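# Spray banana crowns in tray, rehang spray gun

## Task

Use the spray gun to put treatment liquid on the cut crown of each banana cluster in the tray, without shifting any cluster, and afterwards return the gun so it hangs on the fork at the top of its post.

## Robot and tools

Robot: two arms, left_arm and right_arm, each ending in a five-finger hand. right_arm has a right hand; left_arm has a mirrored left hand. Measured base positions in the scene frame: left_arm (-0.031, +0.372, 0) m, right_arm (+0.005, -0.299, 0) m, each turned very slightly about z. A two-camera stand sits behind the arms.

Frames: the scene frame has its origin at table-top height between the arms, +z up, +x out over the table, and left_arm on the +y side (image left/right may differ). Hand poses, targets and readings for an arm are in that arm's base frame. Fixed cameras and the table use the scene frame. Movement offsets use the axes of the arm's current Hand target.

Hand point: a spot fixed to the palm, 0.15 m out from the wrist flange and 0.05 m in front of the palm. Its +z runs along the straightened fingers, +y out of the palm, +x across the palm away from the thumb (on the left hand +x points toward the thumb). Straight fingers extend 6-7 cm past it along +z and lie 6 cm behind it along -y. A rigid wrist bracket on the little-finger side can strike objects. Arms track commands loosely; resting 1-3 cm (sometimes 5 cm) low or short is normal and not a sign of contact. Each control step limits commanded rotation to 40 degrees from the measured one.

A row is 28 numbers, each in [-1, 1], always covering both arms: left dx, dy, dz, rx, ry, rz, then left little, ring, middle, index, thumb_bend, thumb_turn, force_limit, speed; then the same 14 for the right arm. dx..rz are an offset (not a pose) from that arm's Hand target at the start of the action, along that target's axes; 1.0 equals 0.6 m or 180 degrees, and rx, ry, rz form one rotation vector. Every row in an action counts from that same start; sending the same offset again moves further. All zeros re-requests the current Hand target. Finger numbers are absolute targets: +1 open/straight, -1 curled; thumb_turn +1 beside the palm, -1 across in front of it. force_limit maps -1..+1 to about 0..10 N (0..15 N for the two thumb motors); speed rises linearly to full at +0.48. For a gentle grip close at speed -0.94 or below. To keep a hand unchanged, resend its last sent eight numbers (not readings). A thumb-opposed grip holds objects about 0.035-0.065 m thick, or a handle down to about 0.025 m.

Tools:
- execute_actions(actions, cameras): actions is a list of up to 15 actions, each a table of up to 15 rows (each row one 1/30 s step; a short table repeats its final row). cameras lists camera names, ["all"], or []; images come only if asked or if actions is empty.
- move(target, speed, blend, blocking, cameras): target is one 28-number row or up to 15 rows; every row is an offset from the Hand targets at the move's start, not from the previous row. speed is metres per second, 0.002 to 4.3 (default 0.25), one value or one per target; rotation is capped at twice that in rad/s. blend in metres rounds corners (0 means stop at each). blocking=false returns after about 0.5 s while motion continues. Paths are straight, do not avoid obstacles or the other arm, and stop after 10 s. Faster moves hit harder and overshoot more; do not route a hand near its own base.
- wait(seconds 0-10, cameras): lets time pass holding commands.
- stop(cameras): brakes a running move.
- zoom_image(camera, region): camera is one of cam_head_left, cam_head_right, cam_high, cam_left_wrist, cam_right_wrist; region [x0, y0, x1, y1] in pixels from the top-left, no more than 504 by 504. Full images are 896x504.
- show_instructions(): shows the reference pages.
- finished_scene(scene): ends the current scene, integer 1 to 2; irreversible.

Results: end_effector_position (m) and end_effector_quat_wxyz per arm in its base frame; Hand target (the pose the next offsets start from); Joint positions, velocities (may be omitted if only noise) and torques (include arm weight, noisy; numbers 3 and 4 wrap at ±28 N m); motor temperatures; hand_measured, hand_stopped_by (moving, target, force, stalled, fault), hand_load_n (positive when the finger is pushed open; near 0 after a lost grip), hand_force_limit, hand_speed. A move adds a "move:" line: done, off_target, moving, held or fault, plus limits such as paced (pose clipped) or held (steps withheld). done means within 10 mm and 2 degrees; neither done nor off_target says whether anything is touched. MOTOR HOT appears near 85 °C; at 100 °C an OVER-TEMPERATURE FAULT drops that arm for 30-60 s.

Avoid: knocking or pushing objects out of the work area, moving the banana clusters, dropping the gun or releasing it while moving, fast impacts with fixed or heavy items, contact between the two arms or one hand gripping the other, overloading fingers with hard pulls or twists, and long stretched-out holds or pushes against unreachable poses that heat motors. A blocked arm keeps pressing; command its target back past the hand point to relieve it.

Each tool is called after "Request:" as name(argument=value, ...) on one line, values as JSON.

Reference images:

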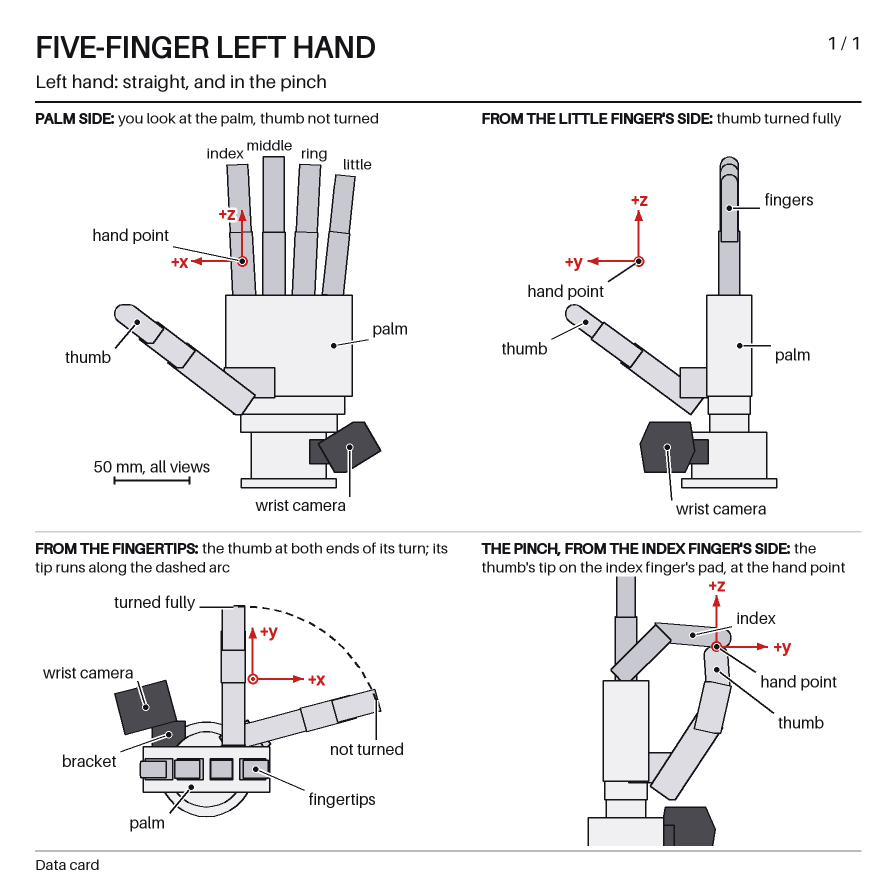

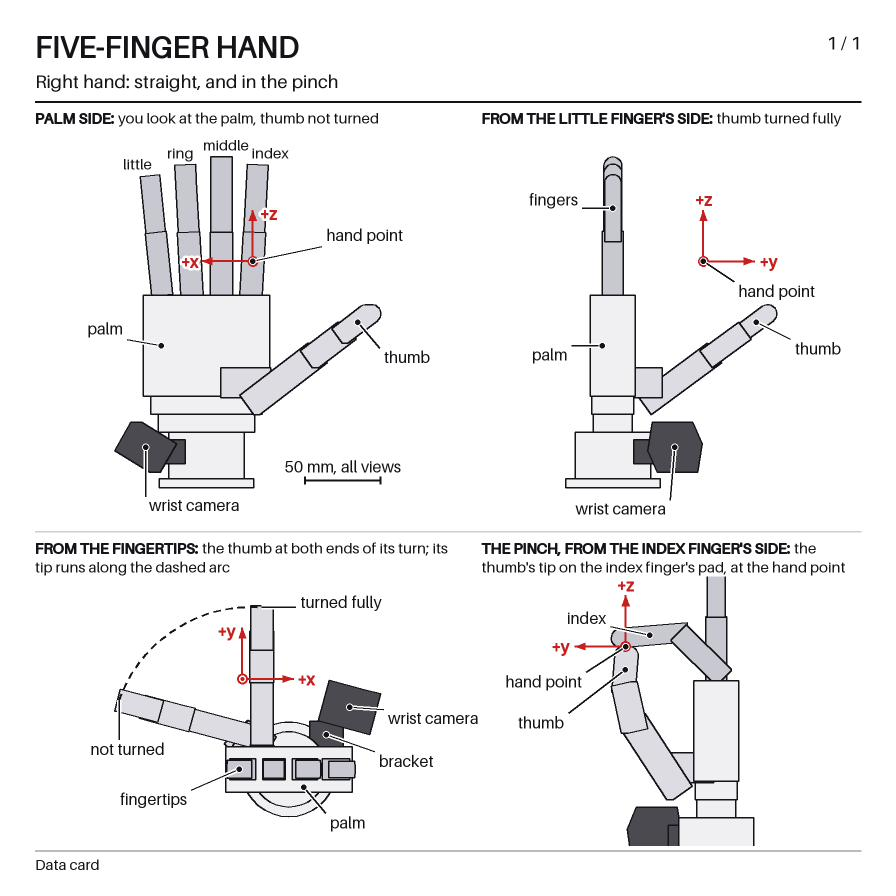

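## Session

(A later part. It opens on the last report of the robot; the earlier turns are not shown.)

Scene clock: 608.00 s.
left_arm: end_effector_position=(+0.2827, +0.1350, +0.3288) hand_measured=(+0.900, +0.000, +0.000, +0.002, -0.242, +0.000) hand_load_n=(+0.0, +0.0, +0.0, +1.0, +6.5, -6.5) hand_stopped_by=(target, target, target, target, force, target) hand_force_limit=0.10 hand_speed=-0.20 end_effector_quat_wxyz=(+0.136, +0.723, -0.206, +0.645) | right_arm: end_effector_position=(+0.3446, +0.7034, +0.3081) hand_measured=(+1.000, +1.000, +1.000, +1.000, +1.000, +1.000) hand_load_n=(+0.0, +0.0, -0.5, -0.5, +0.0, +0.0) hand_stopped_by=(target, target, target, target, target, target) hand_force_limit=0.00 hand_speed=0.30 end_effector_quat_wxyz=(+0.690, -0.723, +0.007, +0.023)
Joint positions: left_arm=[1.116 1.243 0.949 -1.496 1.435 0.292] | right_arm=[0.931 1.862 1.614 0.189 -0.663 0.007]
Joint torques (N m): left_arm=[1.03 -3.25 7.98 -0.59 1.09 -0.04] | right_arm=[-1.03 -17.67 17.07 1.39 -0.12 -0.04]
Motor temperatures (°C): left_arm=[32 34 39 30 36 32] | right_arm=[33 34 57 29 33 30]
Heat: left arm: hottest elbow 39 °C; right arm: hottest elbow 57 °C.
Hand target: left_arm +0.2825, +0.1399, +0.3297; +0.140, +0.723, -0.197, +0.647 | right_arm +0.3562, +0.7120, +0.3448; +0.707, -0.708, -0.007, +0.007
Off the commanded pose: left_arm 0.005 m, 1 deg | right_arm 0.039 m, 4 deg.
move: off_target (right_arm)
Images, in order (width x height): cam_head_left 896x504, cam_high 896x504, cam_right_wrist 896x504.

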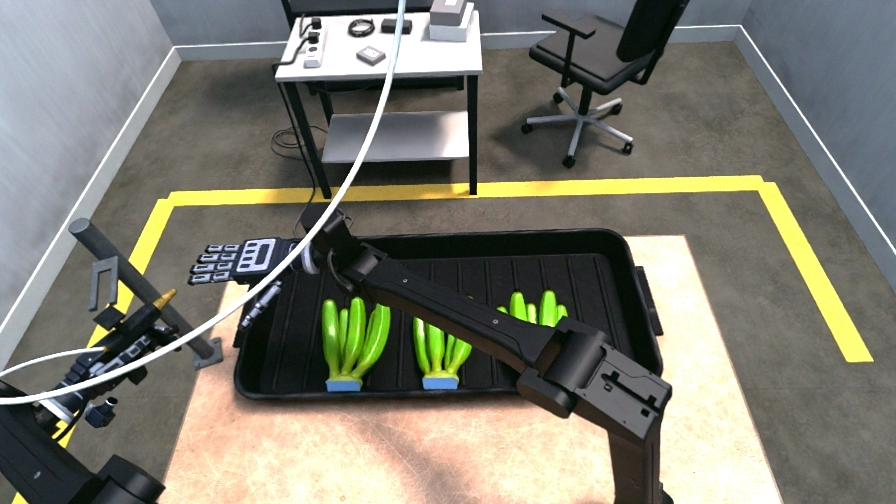

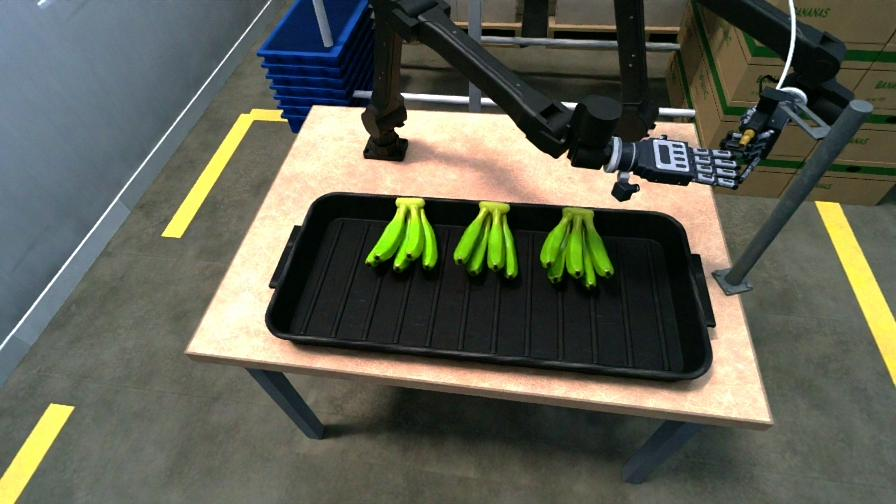

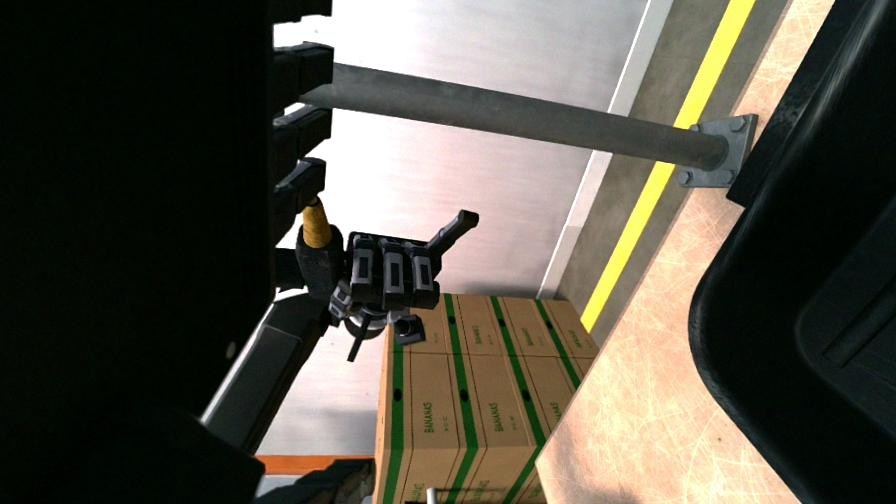

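Request:
move(target=[0,0,0,0,0,0,0.9,0.0,0.0,0.0,-0.92,0.0,0.1,-0.2,0.0067,-0.0167,0.075,0,0,0,1,1,1,1,1,1,0,0.3], speed=0.1, cameras=["cam_right_wrist","cam_head_left","cam_high"])

Request:
zoom_image(camera="cam_high", region=[660, 60, 820, 220])

Request:
zoom_image(camera="cam_head_left", region=[120, 230, 260, 370])

Scene clock: 609.77 s.
left_arm: end_effector_position=(+0.2827, +0.1350, +0.3288) hand_measured=(+0.900, +0.000, +0.000, +0.002, -0.242, +0.000) hand_load_n=(+0.0, +0.0, +0.0, +0.5, +7.0, -6.5) hand_stopped_by=(target, target, target, target, force, target) hand_force_limit=0.10 hand_speed=-0.20 end_effector_quat_wxyz=(+0.136, +0.723, -0.206, +0.645) | right_arm: end_effector_position=(+0.3605, +0.7422, +0.3222) hand_measured=(+1.000, +1.000, +1.000, +1.000, +1.000, +1.000) hand_load_n=(+0.0, +0.0, +0.0, -0.5, +0.0, +0.0) hand_stopped_by=(target, target, target, target, target, target) hand_force_limit=0.00 hand_speed=0.30 end_effector_quat_wxyz=(+0.692, -0.722, +0.010, +0.017)
Joint positions: left_arm=[1.116 1.243 0.949 -1.496 1.435 0.292] | right_arm=[0.949 1.957 1.793 0.112 -0.632 0.007]
Joint torques (N m): left_arm=[0.97 -3.31 7.98 -0.61 1.08 -0.05] | right_arm=[0.44 -18.55 17.35 1.4 0.08 -0.03]
Motor temperatures (°C): left_arm=[32 34 39 30 36 32] | right_arm=[33 34 57 29 33 30]
Heat: left arm: hottest elbow 39 °C; right arm: hottest elbow 57 °C.
Hand target: left_arm +0.2825, +0.1399, +0.3297; +0.140, +0.723, -0.197, +0.647 | right_arm +0.3592, +0.7571, +0.3547; +0.707, -0.708, -0.007, +0.007
Off the commanded pose: left_arm 0.005 m, 1 deg | right_arm 0.036 m, 3 deg.
move: off_target (right_arm)
Images, in order (width x height): cam_head_left 896x504, cam_high 896x504, cam_right_wrist 896x504.

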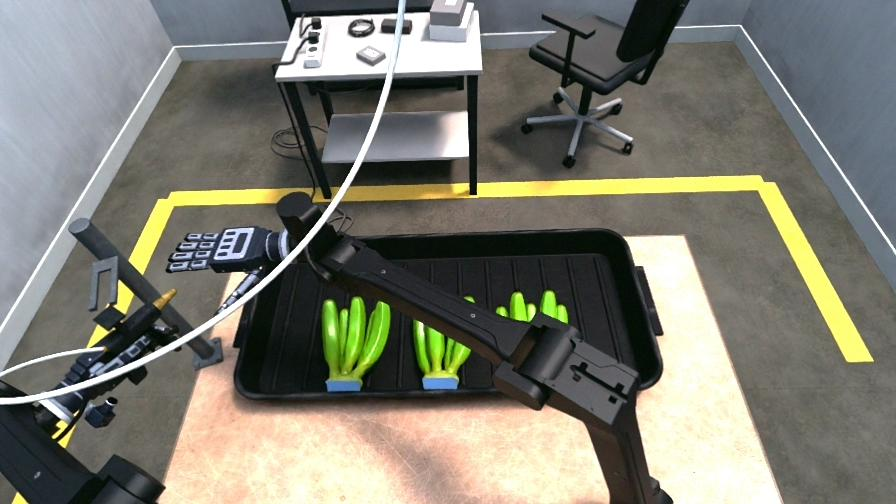

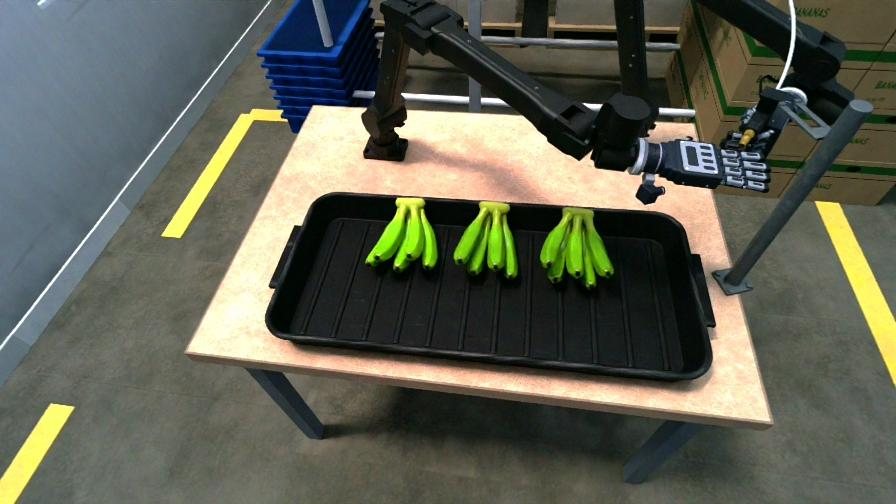

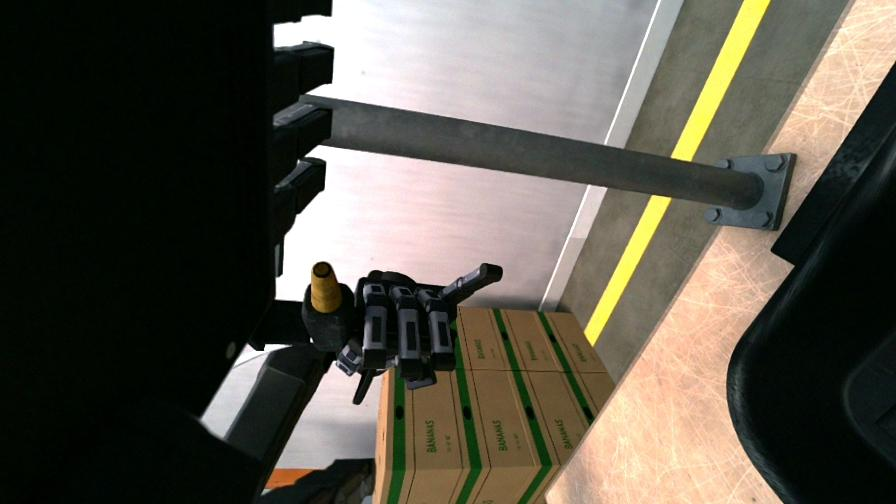

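Scaled by 3.150 from the camera's 896x504 image, which has a finer 1280x720 frame.

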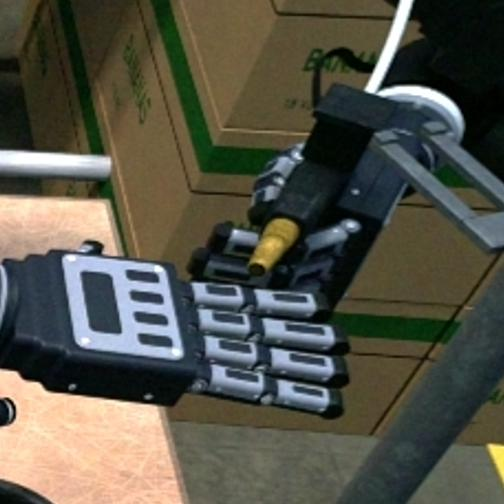

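Scaled by 3.600 from the camera's 896x504 image, which has a finer 1280x720 frame.

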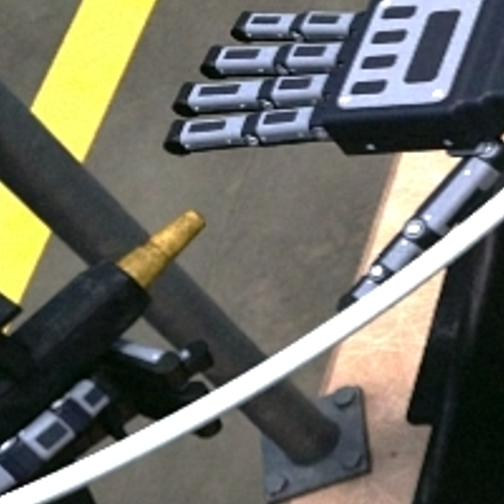

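Request:
move(target=[0,0,0,0,0,0,0.9,0.0,0.0,0.0,-0.92,0.0,0.1,-0.2,-0.075,0,0,0,0,0,1,1,1,1,1,1,0,0.3], speed=0.08, cameras=["cam_head_left","cam_high"])

Request:
zoom_image(camera="cam_high", region=[660, 60, 820, 220])

Request:
zoom_image(camera="cam_head_left", region=[60, 230, 220, 390])

Scene clock: 611.37 s.
left_arm: end_effector_position=(+0.2827, +0.1350, +0.3288) hand_measured=(+0.900, +0.000, +0.000, +0.002, -0.242, +0.000) hand_load_n=(+0.0, +0.0, +0.0, +1.0, +7.0, -6.0) hand_stopped_by=(target, target, target, target, force, target) hand_force_limit=0.10 hand_speed=-0.20 end_effector_quat_wxyz=(+0.136, +0.723, -0.206, +0.645) | right_arm: end_effector_position=(+0.3221, +0.7576, +0.3335) hand_measured=(+1.000, +1.000, +1.000, +1.000, +1.000, +1.000) hand_load_n=(-0.5, +0.0, +0.0, +0.0, +0.0, +0.0) hand_stopped_by=(target, target, target, target, target, target) hand_force_limit=0.00 hand_speed=0.30 end_effector_quat_wxyz=(+0.694, -0.719, +0.005, +0.016)
Joint positions: left_arm=[1.116 1.243 0.949 -1.496 1.435 0.292] | right_arm=[1.008 1.929 1.775 0.112 -0.578 0.007]
Joint torques (N m): left_arm=[1.03 -3.25 7.98 -0.61 1.08 -0.04] | right_arm=[0.15 -21.25 10.45 2.65 0.11 -0.04]
Motor temperatures (°C): left_arm=[32 34 39 30 36 32] | right_arm=[33 34 56 29 33 30]
Heat: left arm: hottest elbow 39 °C; right arm: hottest elbow 56 °C.
Hand target: left_arm +0.2825, +0.1399, +0.3297; +0.140, +0.723, -0.197, +0.647 | right_arm +0.3143, +0.7561, +0.3547; +0.706, -0.708, -0.007, +0.007
Off the commanded pose: left_arm 0.005 m, 1 deg | right_arm 0.023 m, 3 deg.
move: off_target (right_arm)
Images, in order (width x height): cam_head_left 896x504, cam_high 896x504.

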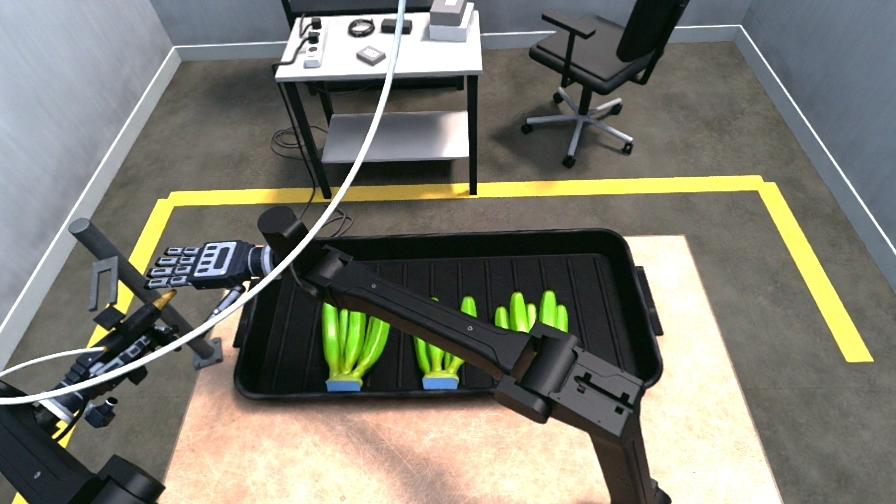

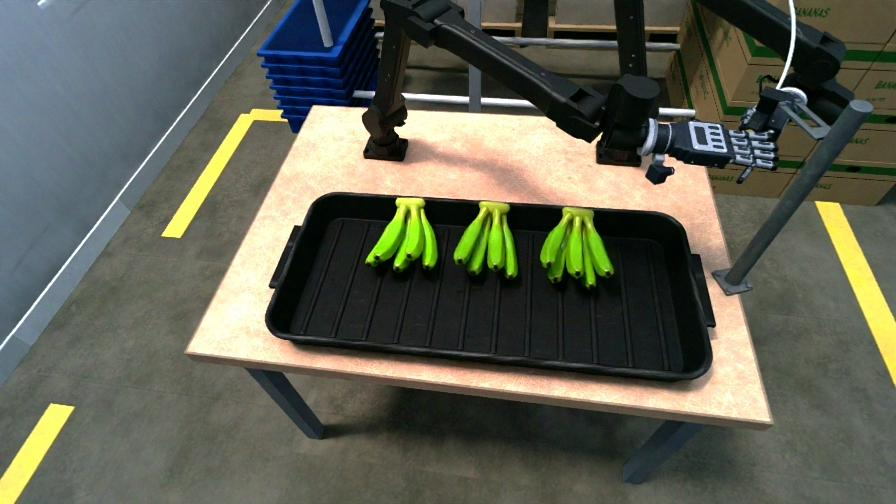

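Scaled by 3.150 from the camera's 896x504 image, which has a finer 1280x720 frame.

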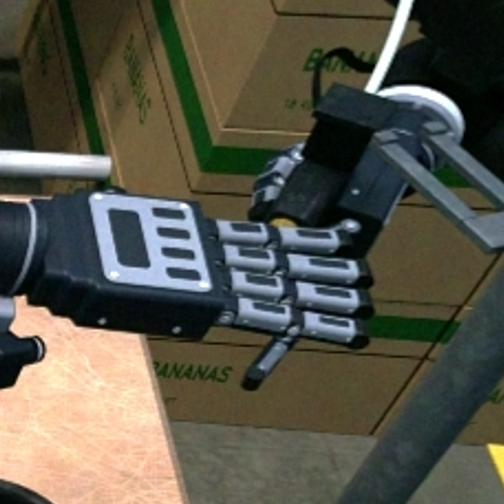

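Scaled by 3.150 from the camera's 896x504 image, which has a finer 1280x720 frame.

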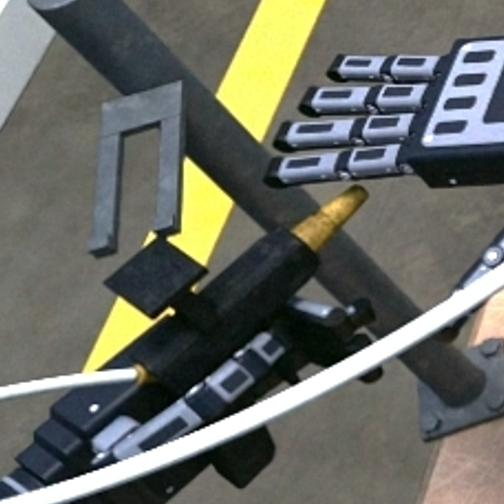

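Request:
move(target=[[0,0,0,0,0,0,0.9,0.0,0.0,0.0,-0.92,0.0,0.1,-0.2,0.05,0,0,0,0,0,1,1,1,1,1,1,0,0.3],[0,0,0,0,0,0,0.9,0.0,0.0,0.0,-0.92,0.0,0.1,-0.2,0.05,0.037,0,0,0,0,1,1,1,1,1,1,0,0.3]], speed=0.1, cameras=["cam_head_left","cam_high"])

Request:
zoom_image(camera="cam_high", region=[660, 60, 820, 220])

Request:
zoom_image(camera="cam_head_left", region=[60, 230, 220, 390])

Scene clock: 613.60 s.
left_arm: end_effector_position=(+0.2827, +0.1350, +0.3288) hand_measured=(+0.900, +0.000, +0.000, +0.002, -0.242, +0.000) hand_load_n=(+0.0, +0.0, +0.0, +1.0, +7.0, -6.0) hand_stopped_by=(target, target, target, target, force, target) hand_force_limit=0.10 hand_speed=-0.20 end_effector_quat_wxyz=(+0.136, +0.723, -0.206, +0.645) | right_arm: end_effector_position=(+0.3318, +0.7556, +0.3239) hand_measured=(+1.000, +1.000, +1.000, +1.000, +1.000, +1.000) hand_load_n=(+0.0, +0.0, +0.0, +0.0, +0.0, +0.0) hand_stopped_by=(target, target, target, target, target, target) hand_force_limit=0.00 hand_speed=0.30 end_effector_quat_wxyz=(+0.696, -0.718, -0.001, +0.020)
Joint positions: left_arm=[1.116 1.243 0.949 -1.496 1.435 0.292] | right_arm=[0.991 1.948 1.775 0.137 -0.609 0.006]
Joint torques (N m): left_arm=[1.08 -3.25 7.98 -0.61 1.08 -0.04] | right_arm=[-1.49 -18.43 12.57 2.84 -0.11 -0.04]
Motor temperatures (°C): left_arm=[32 34 39 30 36 32] | right_arm=[33 34 56 29 33 30]
Heat: left arm: hottest elbow 39 °C; right arm: hottest elbow 56 °C.
Hand target: left_arm +0.2825, +0.1399, +0.3297; +0.140, +0.723, -0.197, +0.647 | right_arm +0.3441, +0.7568, +0.3324; +0.706, -0.708, -0.007, +0.008
Off the commanded pose: left_arm 0.005 m, 1 deg | right_arm 0.015 m, 2 deg.
move: off_target (right_arm)
Images, in order (width x height): cam_head_left 896x504, cam_high 896x504.

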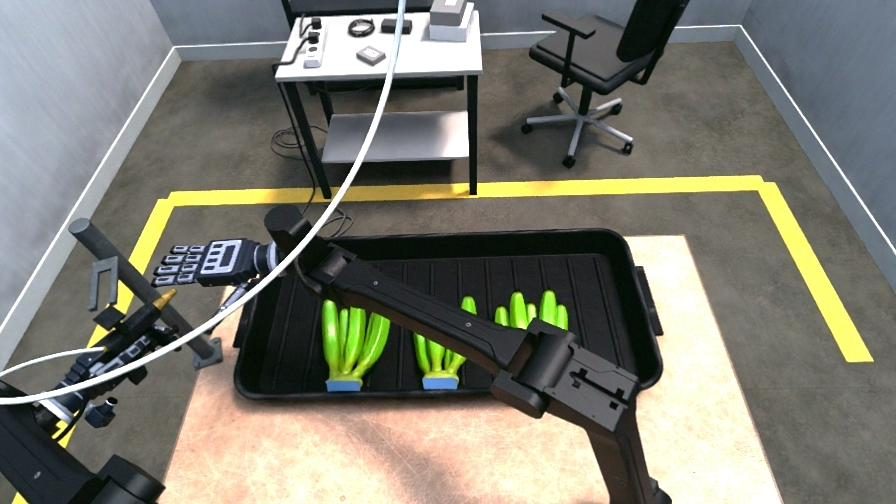

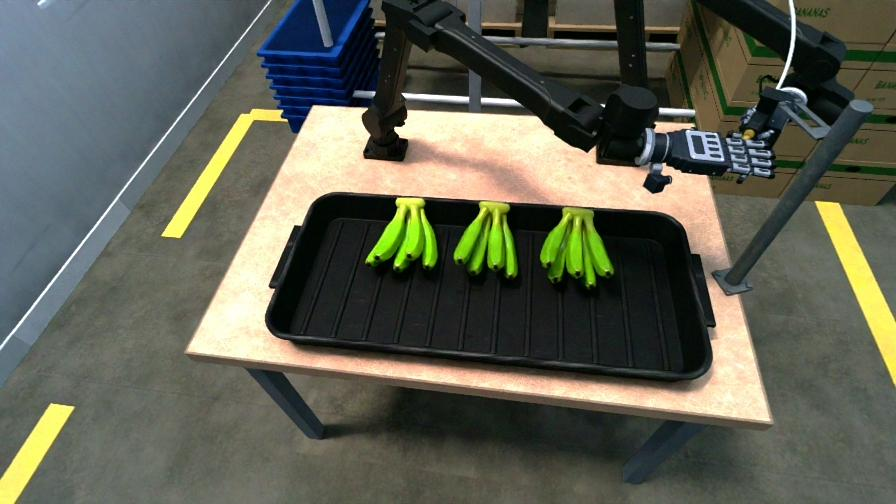

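Scaled by 3.150 from the camera's 896x504 image, which has a finer 1280x720 frame.

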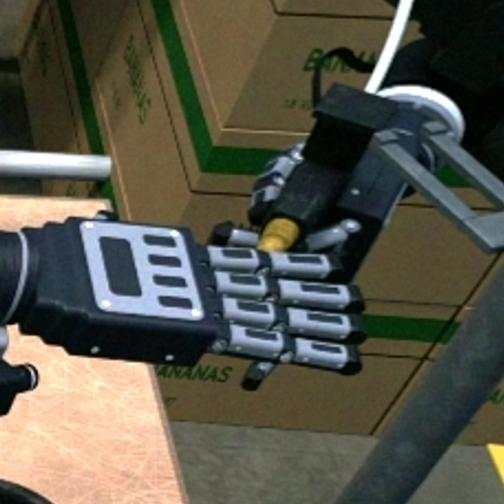

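Scaled by 3.150 from the camera's 896x504 image, which has a finer 1280x720 frame.

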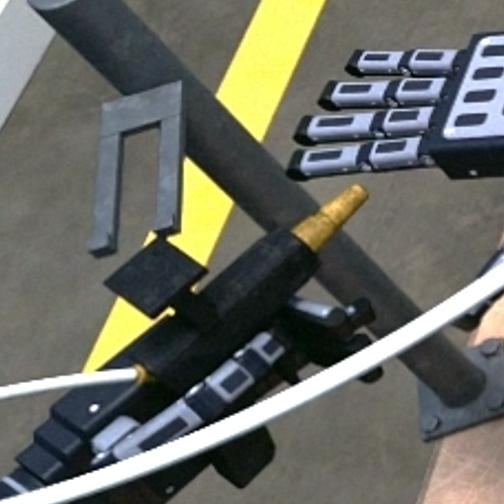

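Request:
move(target=[0,0,0,0,0,0,0.9,0.0,0.0,0.0,-0.92,0.0,0.1,-0.2,0.017,0.013,0,0,0,0,1,1,1,1,1,1,0,0.3], speed=0.1, cameras=["cam_head_left","cam_high","cam_right_wrist"])

Request:
zoom_image(camera="cam_high", region=[660, 60, 820, 220])

Request:
zoom_image(camera="cam_head_left", region=[60, 230, 220, 390])

Scene clock: 614.87 s.
left_arm: end_effector_position=(+0.2827, +0.1350, +0.3288) hand_measured=(+0.900, +0.000, +0.000, +0.002, -0.242, +0.000) hand_load_n=(+0.0, +0.0, +0.0, +0.5, +6.5, -6.0) hand_stopped_by=(target, target, target, target, force, target) hand_force_limit=0.10 hand_speed=-0.20 end_effector_quat_wxyz=(+0.136, +0.723, -0.206, +0.645) | right_arm: end_effector_position=(+0.3400, +0.7552, +0.3099) hand_measured=(+1.000, +1.000, +1.000, +1.000, +1.000, +1.000) hand_load_n=(+0.0, +0.0, +0.0, -0.5, +0.0, +0.0) hand_stopped_by=(target, target, target, target, target, target) hand_force_limit=0.00 hand_speed=0.30 end_effector_quat_wxyz=(+0.693, -0.720, +0.001, +0.023)
Joint positions: left_arm=[1.116 1.243 0.949 -1.496 1.435 0.292] | right_arm=[0.98 1.968 1.775 0.146 -0.622 0.006]
Joint torques (N m): left_arm=[1.03 -3.25 7.98 -0.61 1.08 -0.04] | right_arm=[-1.67 -18.78 13.33 2.84 -0.11 -0.04]
Motor temperatures (°C): left_arm=[32 34 39 30 36 32] | right_arm=[33 34 56 29 33 30]
Heat: left arm: hottest elbow 39 °C; right arm: hottest elbow 56 °C.
Hand target: left_arm +0.2825, +0.1399, +0.3297; +0.140, +0.723, -0.197, +0.647 | right_arm +0.3544, +0.7570, +0.3247; +0.706, -0.708, -0.007, +0.008
Off the commanded pose: left_arm 0.005 m, 1 deg | right_arm 0.021 m, 3 deg.
move: off_target (right_arm)
Images, in order (width x height): cam_head_left 896x504, cam_high 896x504, cam_right_wrist 896x504.

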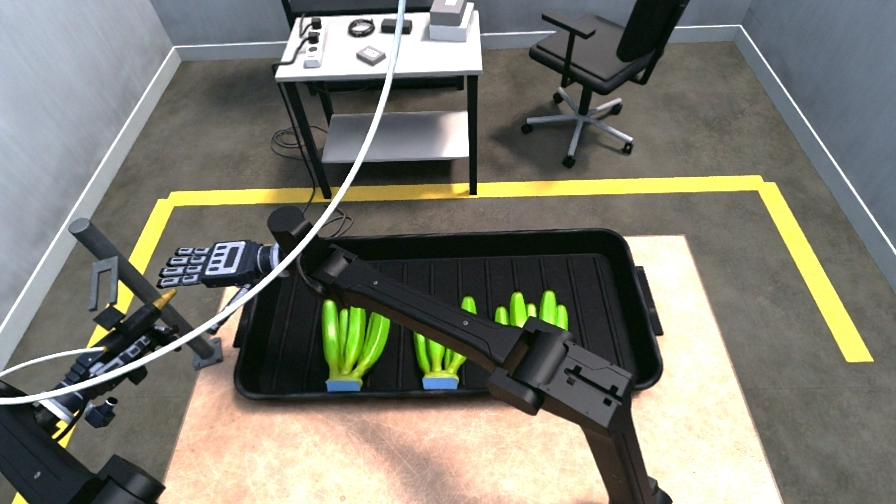

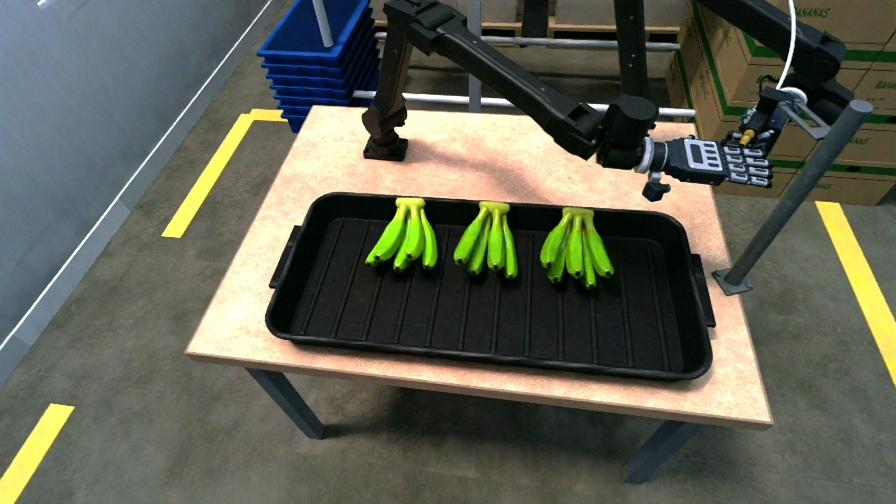

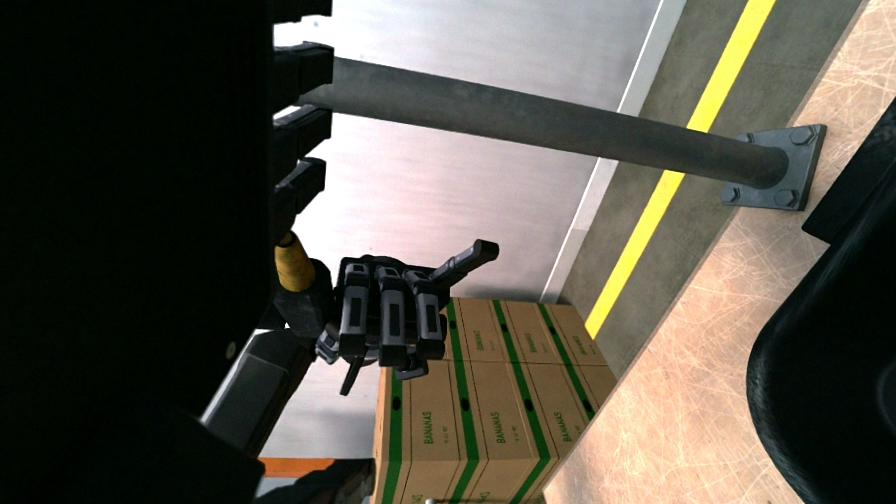

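Scaled by 3.150 from the camera's 896x504 image, which has a finer 1280x720 frame.

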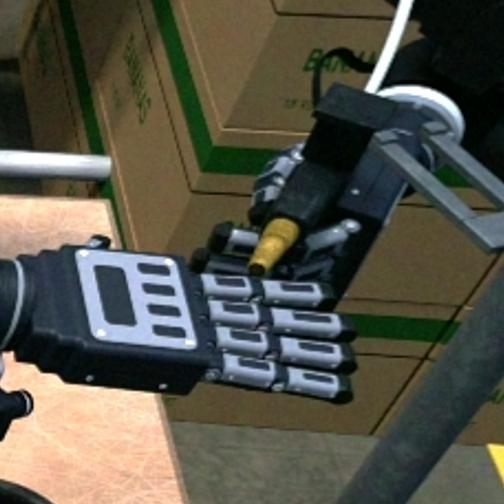

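Scaled by 3.150 from the camera's 896x504 image, which has a finer 1280x720 frame.

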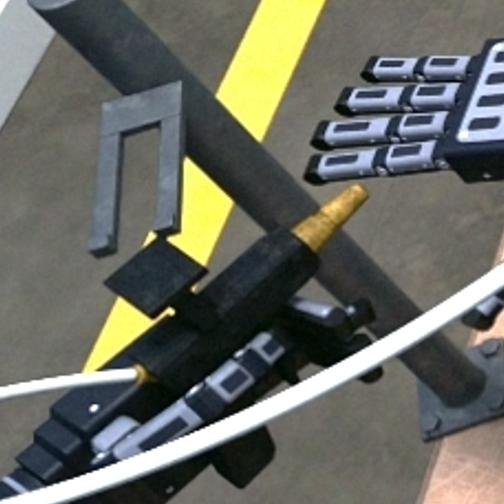

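Request:
move(target=[0,0,0,0,0,0,0.9,0.0,0.0,0.0,-0.92,0.0,0.1,-0.2,-0.06,0.007,0,0,0,0,1,1,1,1,1,1,0,0.3], speed=0.06, cameras=["cam_head_left","cam_high","cam_right_wrist"])

Request:
zoom_image(camera="cam_high", region=[660, 60, 820, 220])

Request:
zoom_image(camera="cam_head_left", region=[60, 230, 220, 390])

Scene clock: 616.63 s.
left_arm: end_effector_position=(+0.2827, +0.1350, +0.3288) hand_measured=(+0.900, +0.000, +0.000, +0.002, -0.242, +0.000) hand_load_n=(+0.0, +0.0, +0.0, +1.0, +7.0, -6.5) hand_stopped_by=(target, target, target, target, force, target) hand_force_limit=0.10 hand_speed=-0.20 end_effector_quat_wxyz=(+0.136, +0.723, -0.206, +0.645) | right_arm: end_effector_position=(+0.3286, +0.7548, +0.2961) hand_measured=(+1.000, +1.000, +1.000, +1.000, +1.000, +1.000) hand_load_n=(+0.0, -0.5, +0.0, +0.0, +0.0, -0.5) hand_stopped_by=(target, target, target, target, target, target) hand_force_limit=0.00 hand_speed=0.30 end_effector_quat_wxyz=(+0.692, -0.722, +0.008, +0.016)
Joint positions: left_arm=[1.116 1.243 0.949 -1.496 1.435 0.292] | right_arm=[0.998 1.951 1.714 0.188 -0.584 0.006]
Joint torques (N m): left_arm=[1.03 -3.31 7.99 -0.61 1.09 -0.04] | right_arm=[0.5 -21.42 10.62 2.8 0.11 -0.03]
Motor temperatures (°C): left_arm=[32 34 39 30 36 32] | right_arm=[33 34 56 29 33 30]
Heat: left arm: hottest elbow 39 °C; right arm: hottest elbow 56 °C.
Hand target: left_arm +0.2825, +0.1399, +0.3297; +0.140, +0.723, -0.197, +0.647 | right_arm +0.3183, +0.7562, +0.3205; +0.706, -0.708, -0.007, +0.008
Off the commanded pose: left_arm 0.005 m, 1 deg | right_arm 0.027 m, 3 deg.
move: off_target (right_arm)
Images, in order (width x height): cam_head_left 896x504, cam_high 896x504, cam_right_wrist 896x504.

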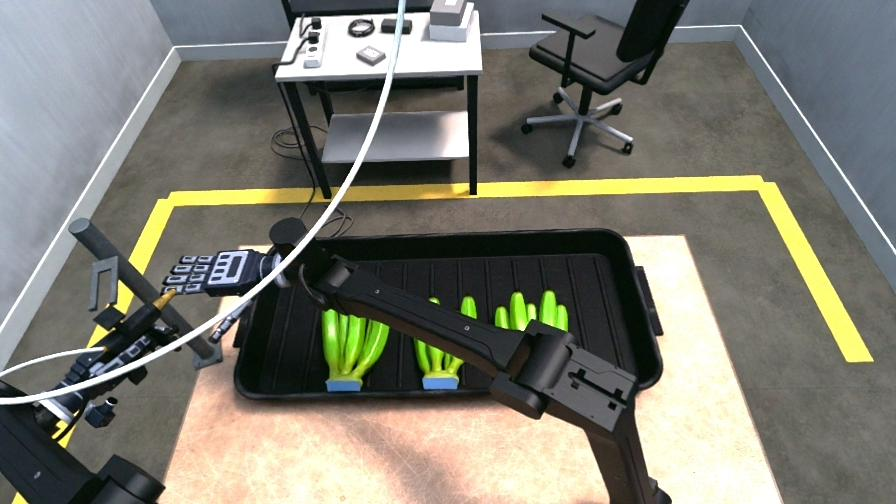

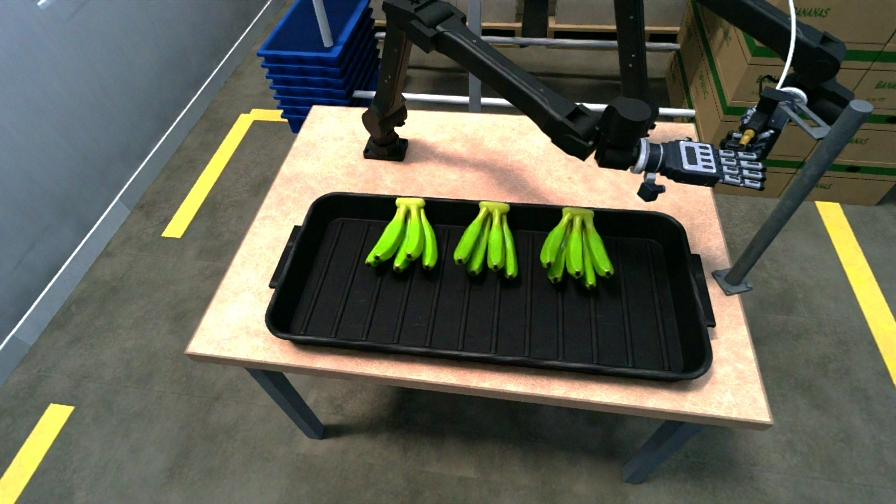

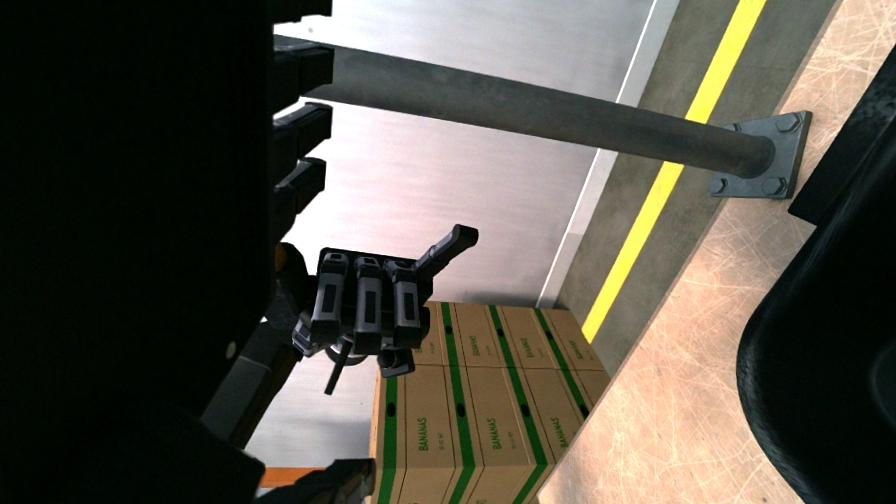

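Scaled by 3.150 from the camera's 896x504 image, which has a finer 1280x720 frame.

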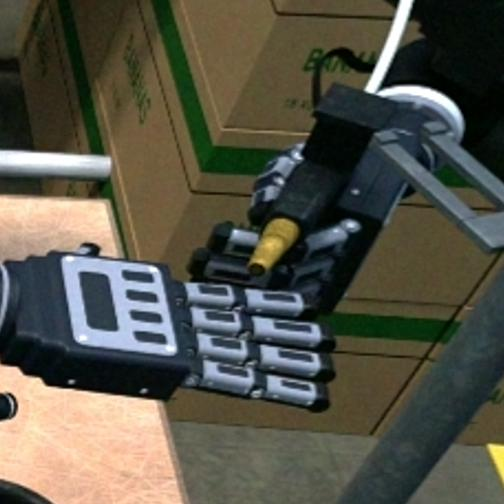

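Scaled by 3.150 from the camera's 896x504 image, which has a finer 1280x720 frame.

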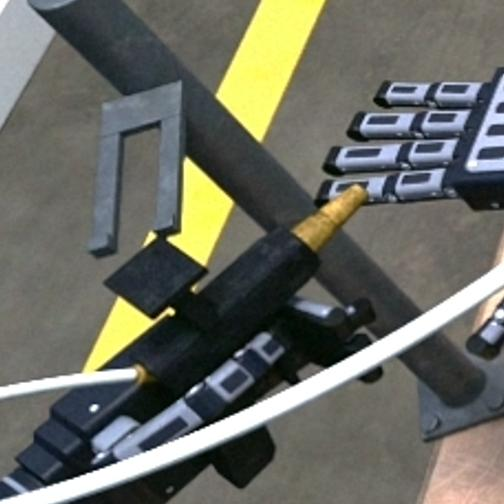

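Request:
move(target=[[0,0,0,0,0,0,0.9,0.0,0.0,0.0,-0.92,0.0,0.1,-0.2,0.025,-0.0167,-0.177,0,0,0,1,1,1,1,1,1,0,0.3],[0,0,0,0,0,0,0.9,0.0,0.0,0.0,-0.92,0.0,0.1,-0.2,0.025,-0.192,-0.177,0,0,0.5,1,1,1,1,1,1,0,0.3]], speed=[0.2, 0.4], blend=[0.02,0], cameras=["cam_head_left","cam_high","cam_right_wrist"])

Scene clock: 621.77 s.
left_arm: end_effector_position=(+0.2827, +0.1350, +0.3288) hand_measured=(+0.900, +0.000, +0.000, +0.002, -0.242, +0.000) hand_load_n=(+0.0, +0.0, +0.0, +1.0, +6.5, -6.5) hand_stopped_by=(target, target, target, target, force, target) hand_force_limit=0.10 hand_speed=-0.20 end_effector_quat_wxyz=(+0.136, +0.723, -0.206, +0.645) | right_arm: end_effector_position=(+0.3286, +0.6474, +0.4057) hand_measured=(+1.000, +1.000, +1.000, +1.000, +1.000, +1.000) hand_load_n=(+0.0, +0.0, +0.0, +0.0, +0.0, +0.0) hand_stopped_by=(target, target, target, target, target, target) hand_force_limit=0.00 hand_speed=0.30 end_effector_quat_wxyz=(+0.472, -0.511, +0.514, +0.503)
Joint positions: left_arm=[1.116 1.243 0.949 -1.496 1.435 0.292] | right_arm=[0.857 1.756 1.484 0.205 -0.742 1.56]
Joint torques (N m): left_arm=[1.03 -3.31 7.98 -0.61 1.08 -0.04] | right_arm=[-0.85 -16.15 15.1 2.4 0.09 0.13]
Motor temperatures (°C): left_arm=[32 34 39 30 36 32] | right_arm=[33 34 55 29 33 30]
Heat: left arm: hottest elbow 39 °C; right arm: hottest elbow 55 °C.
Hand target: left_arm +0.2825, +0.1399, +0.3297; +0.140, +0.723, -0.197, +0.647 | right_arm +0.3358, +0.6505, +0.4358; +0.494, -0.506, +0.495, +0.505
Off the commanded pose: left_arm 0.005 m, 1 deg | right_arm 0.031 m, 3 deg.
move: off_target (right_arm)
Images, in order (width x height): cam_head_left 896x504, cam_high 896x504, cam_right_wrist 896x504.

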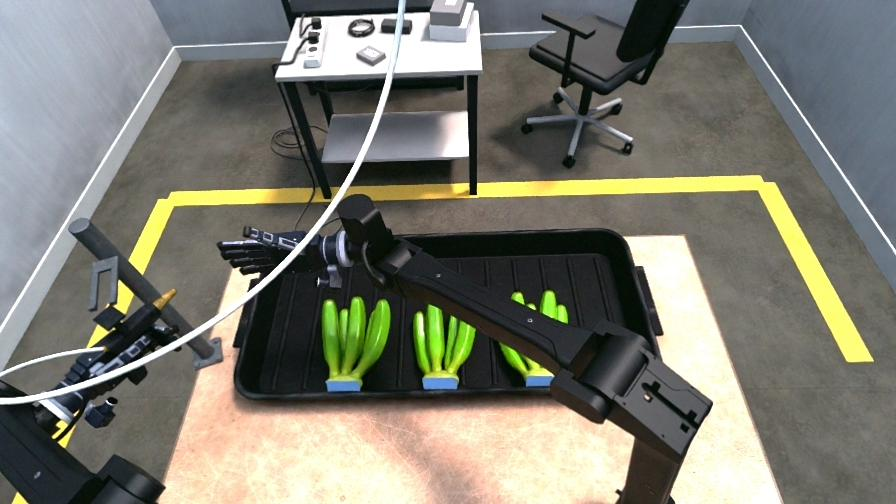

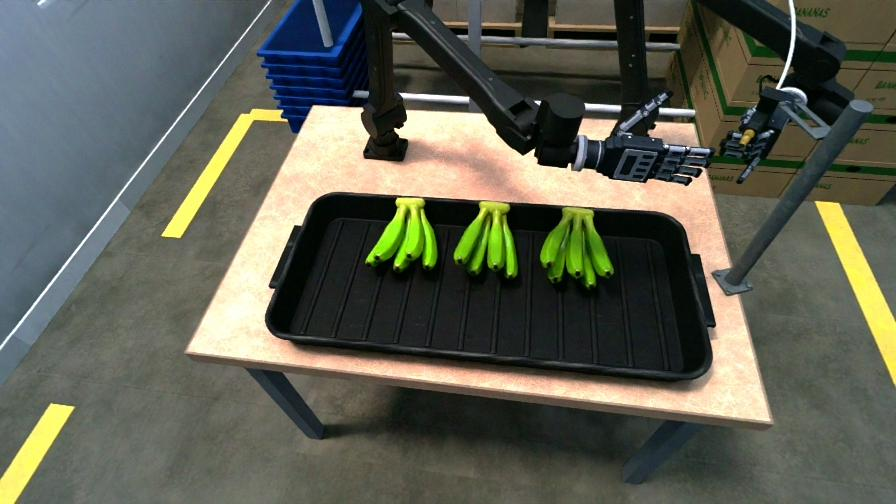

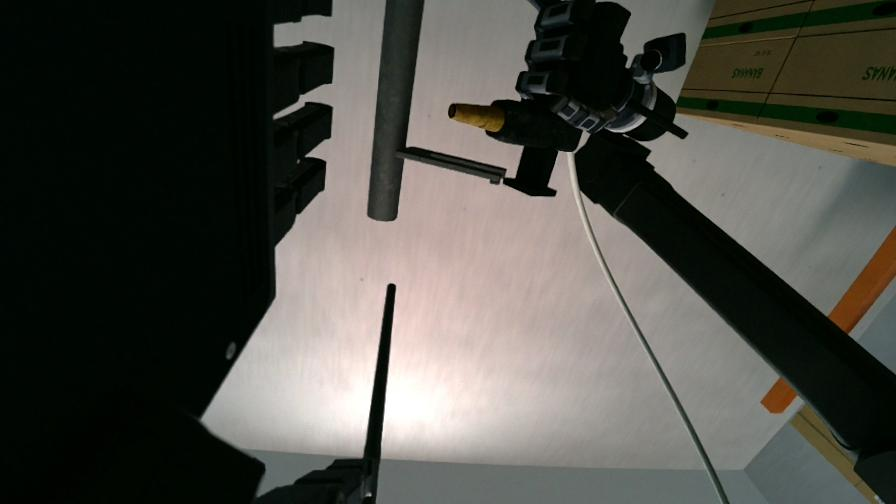

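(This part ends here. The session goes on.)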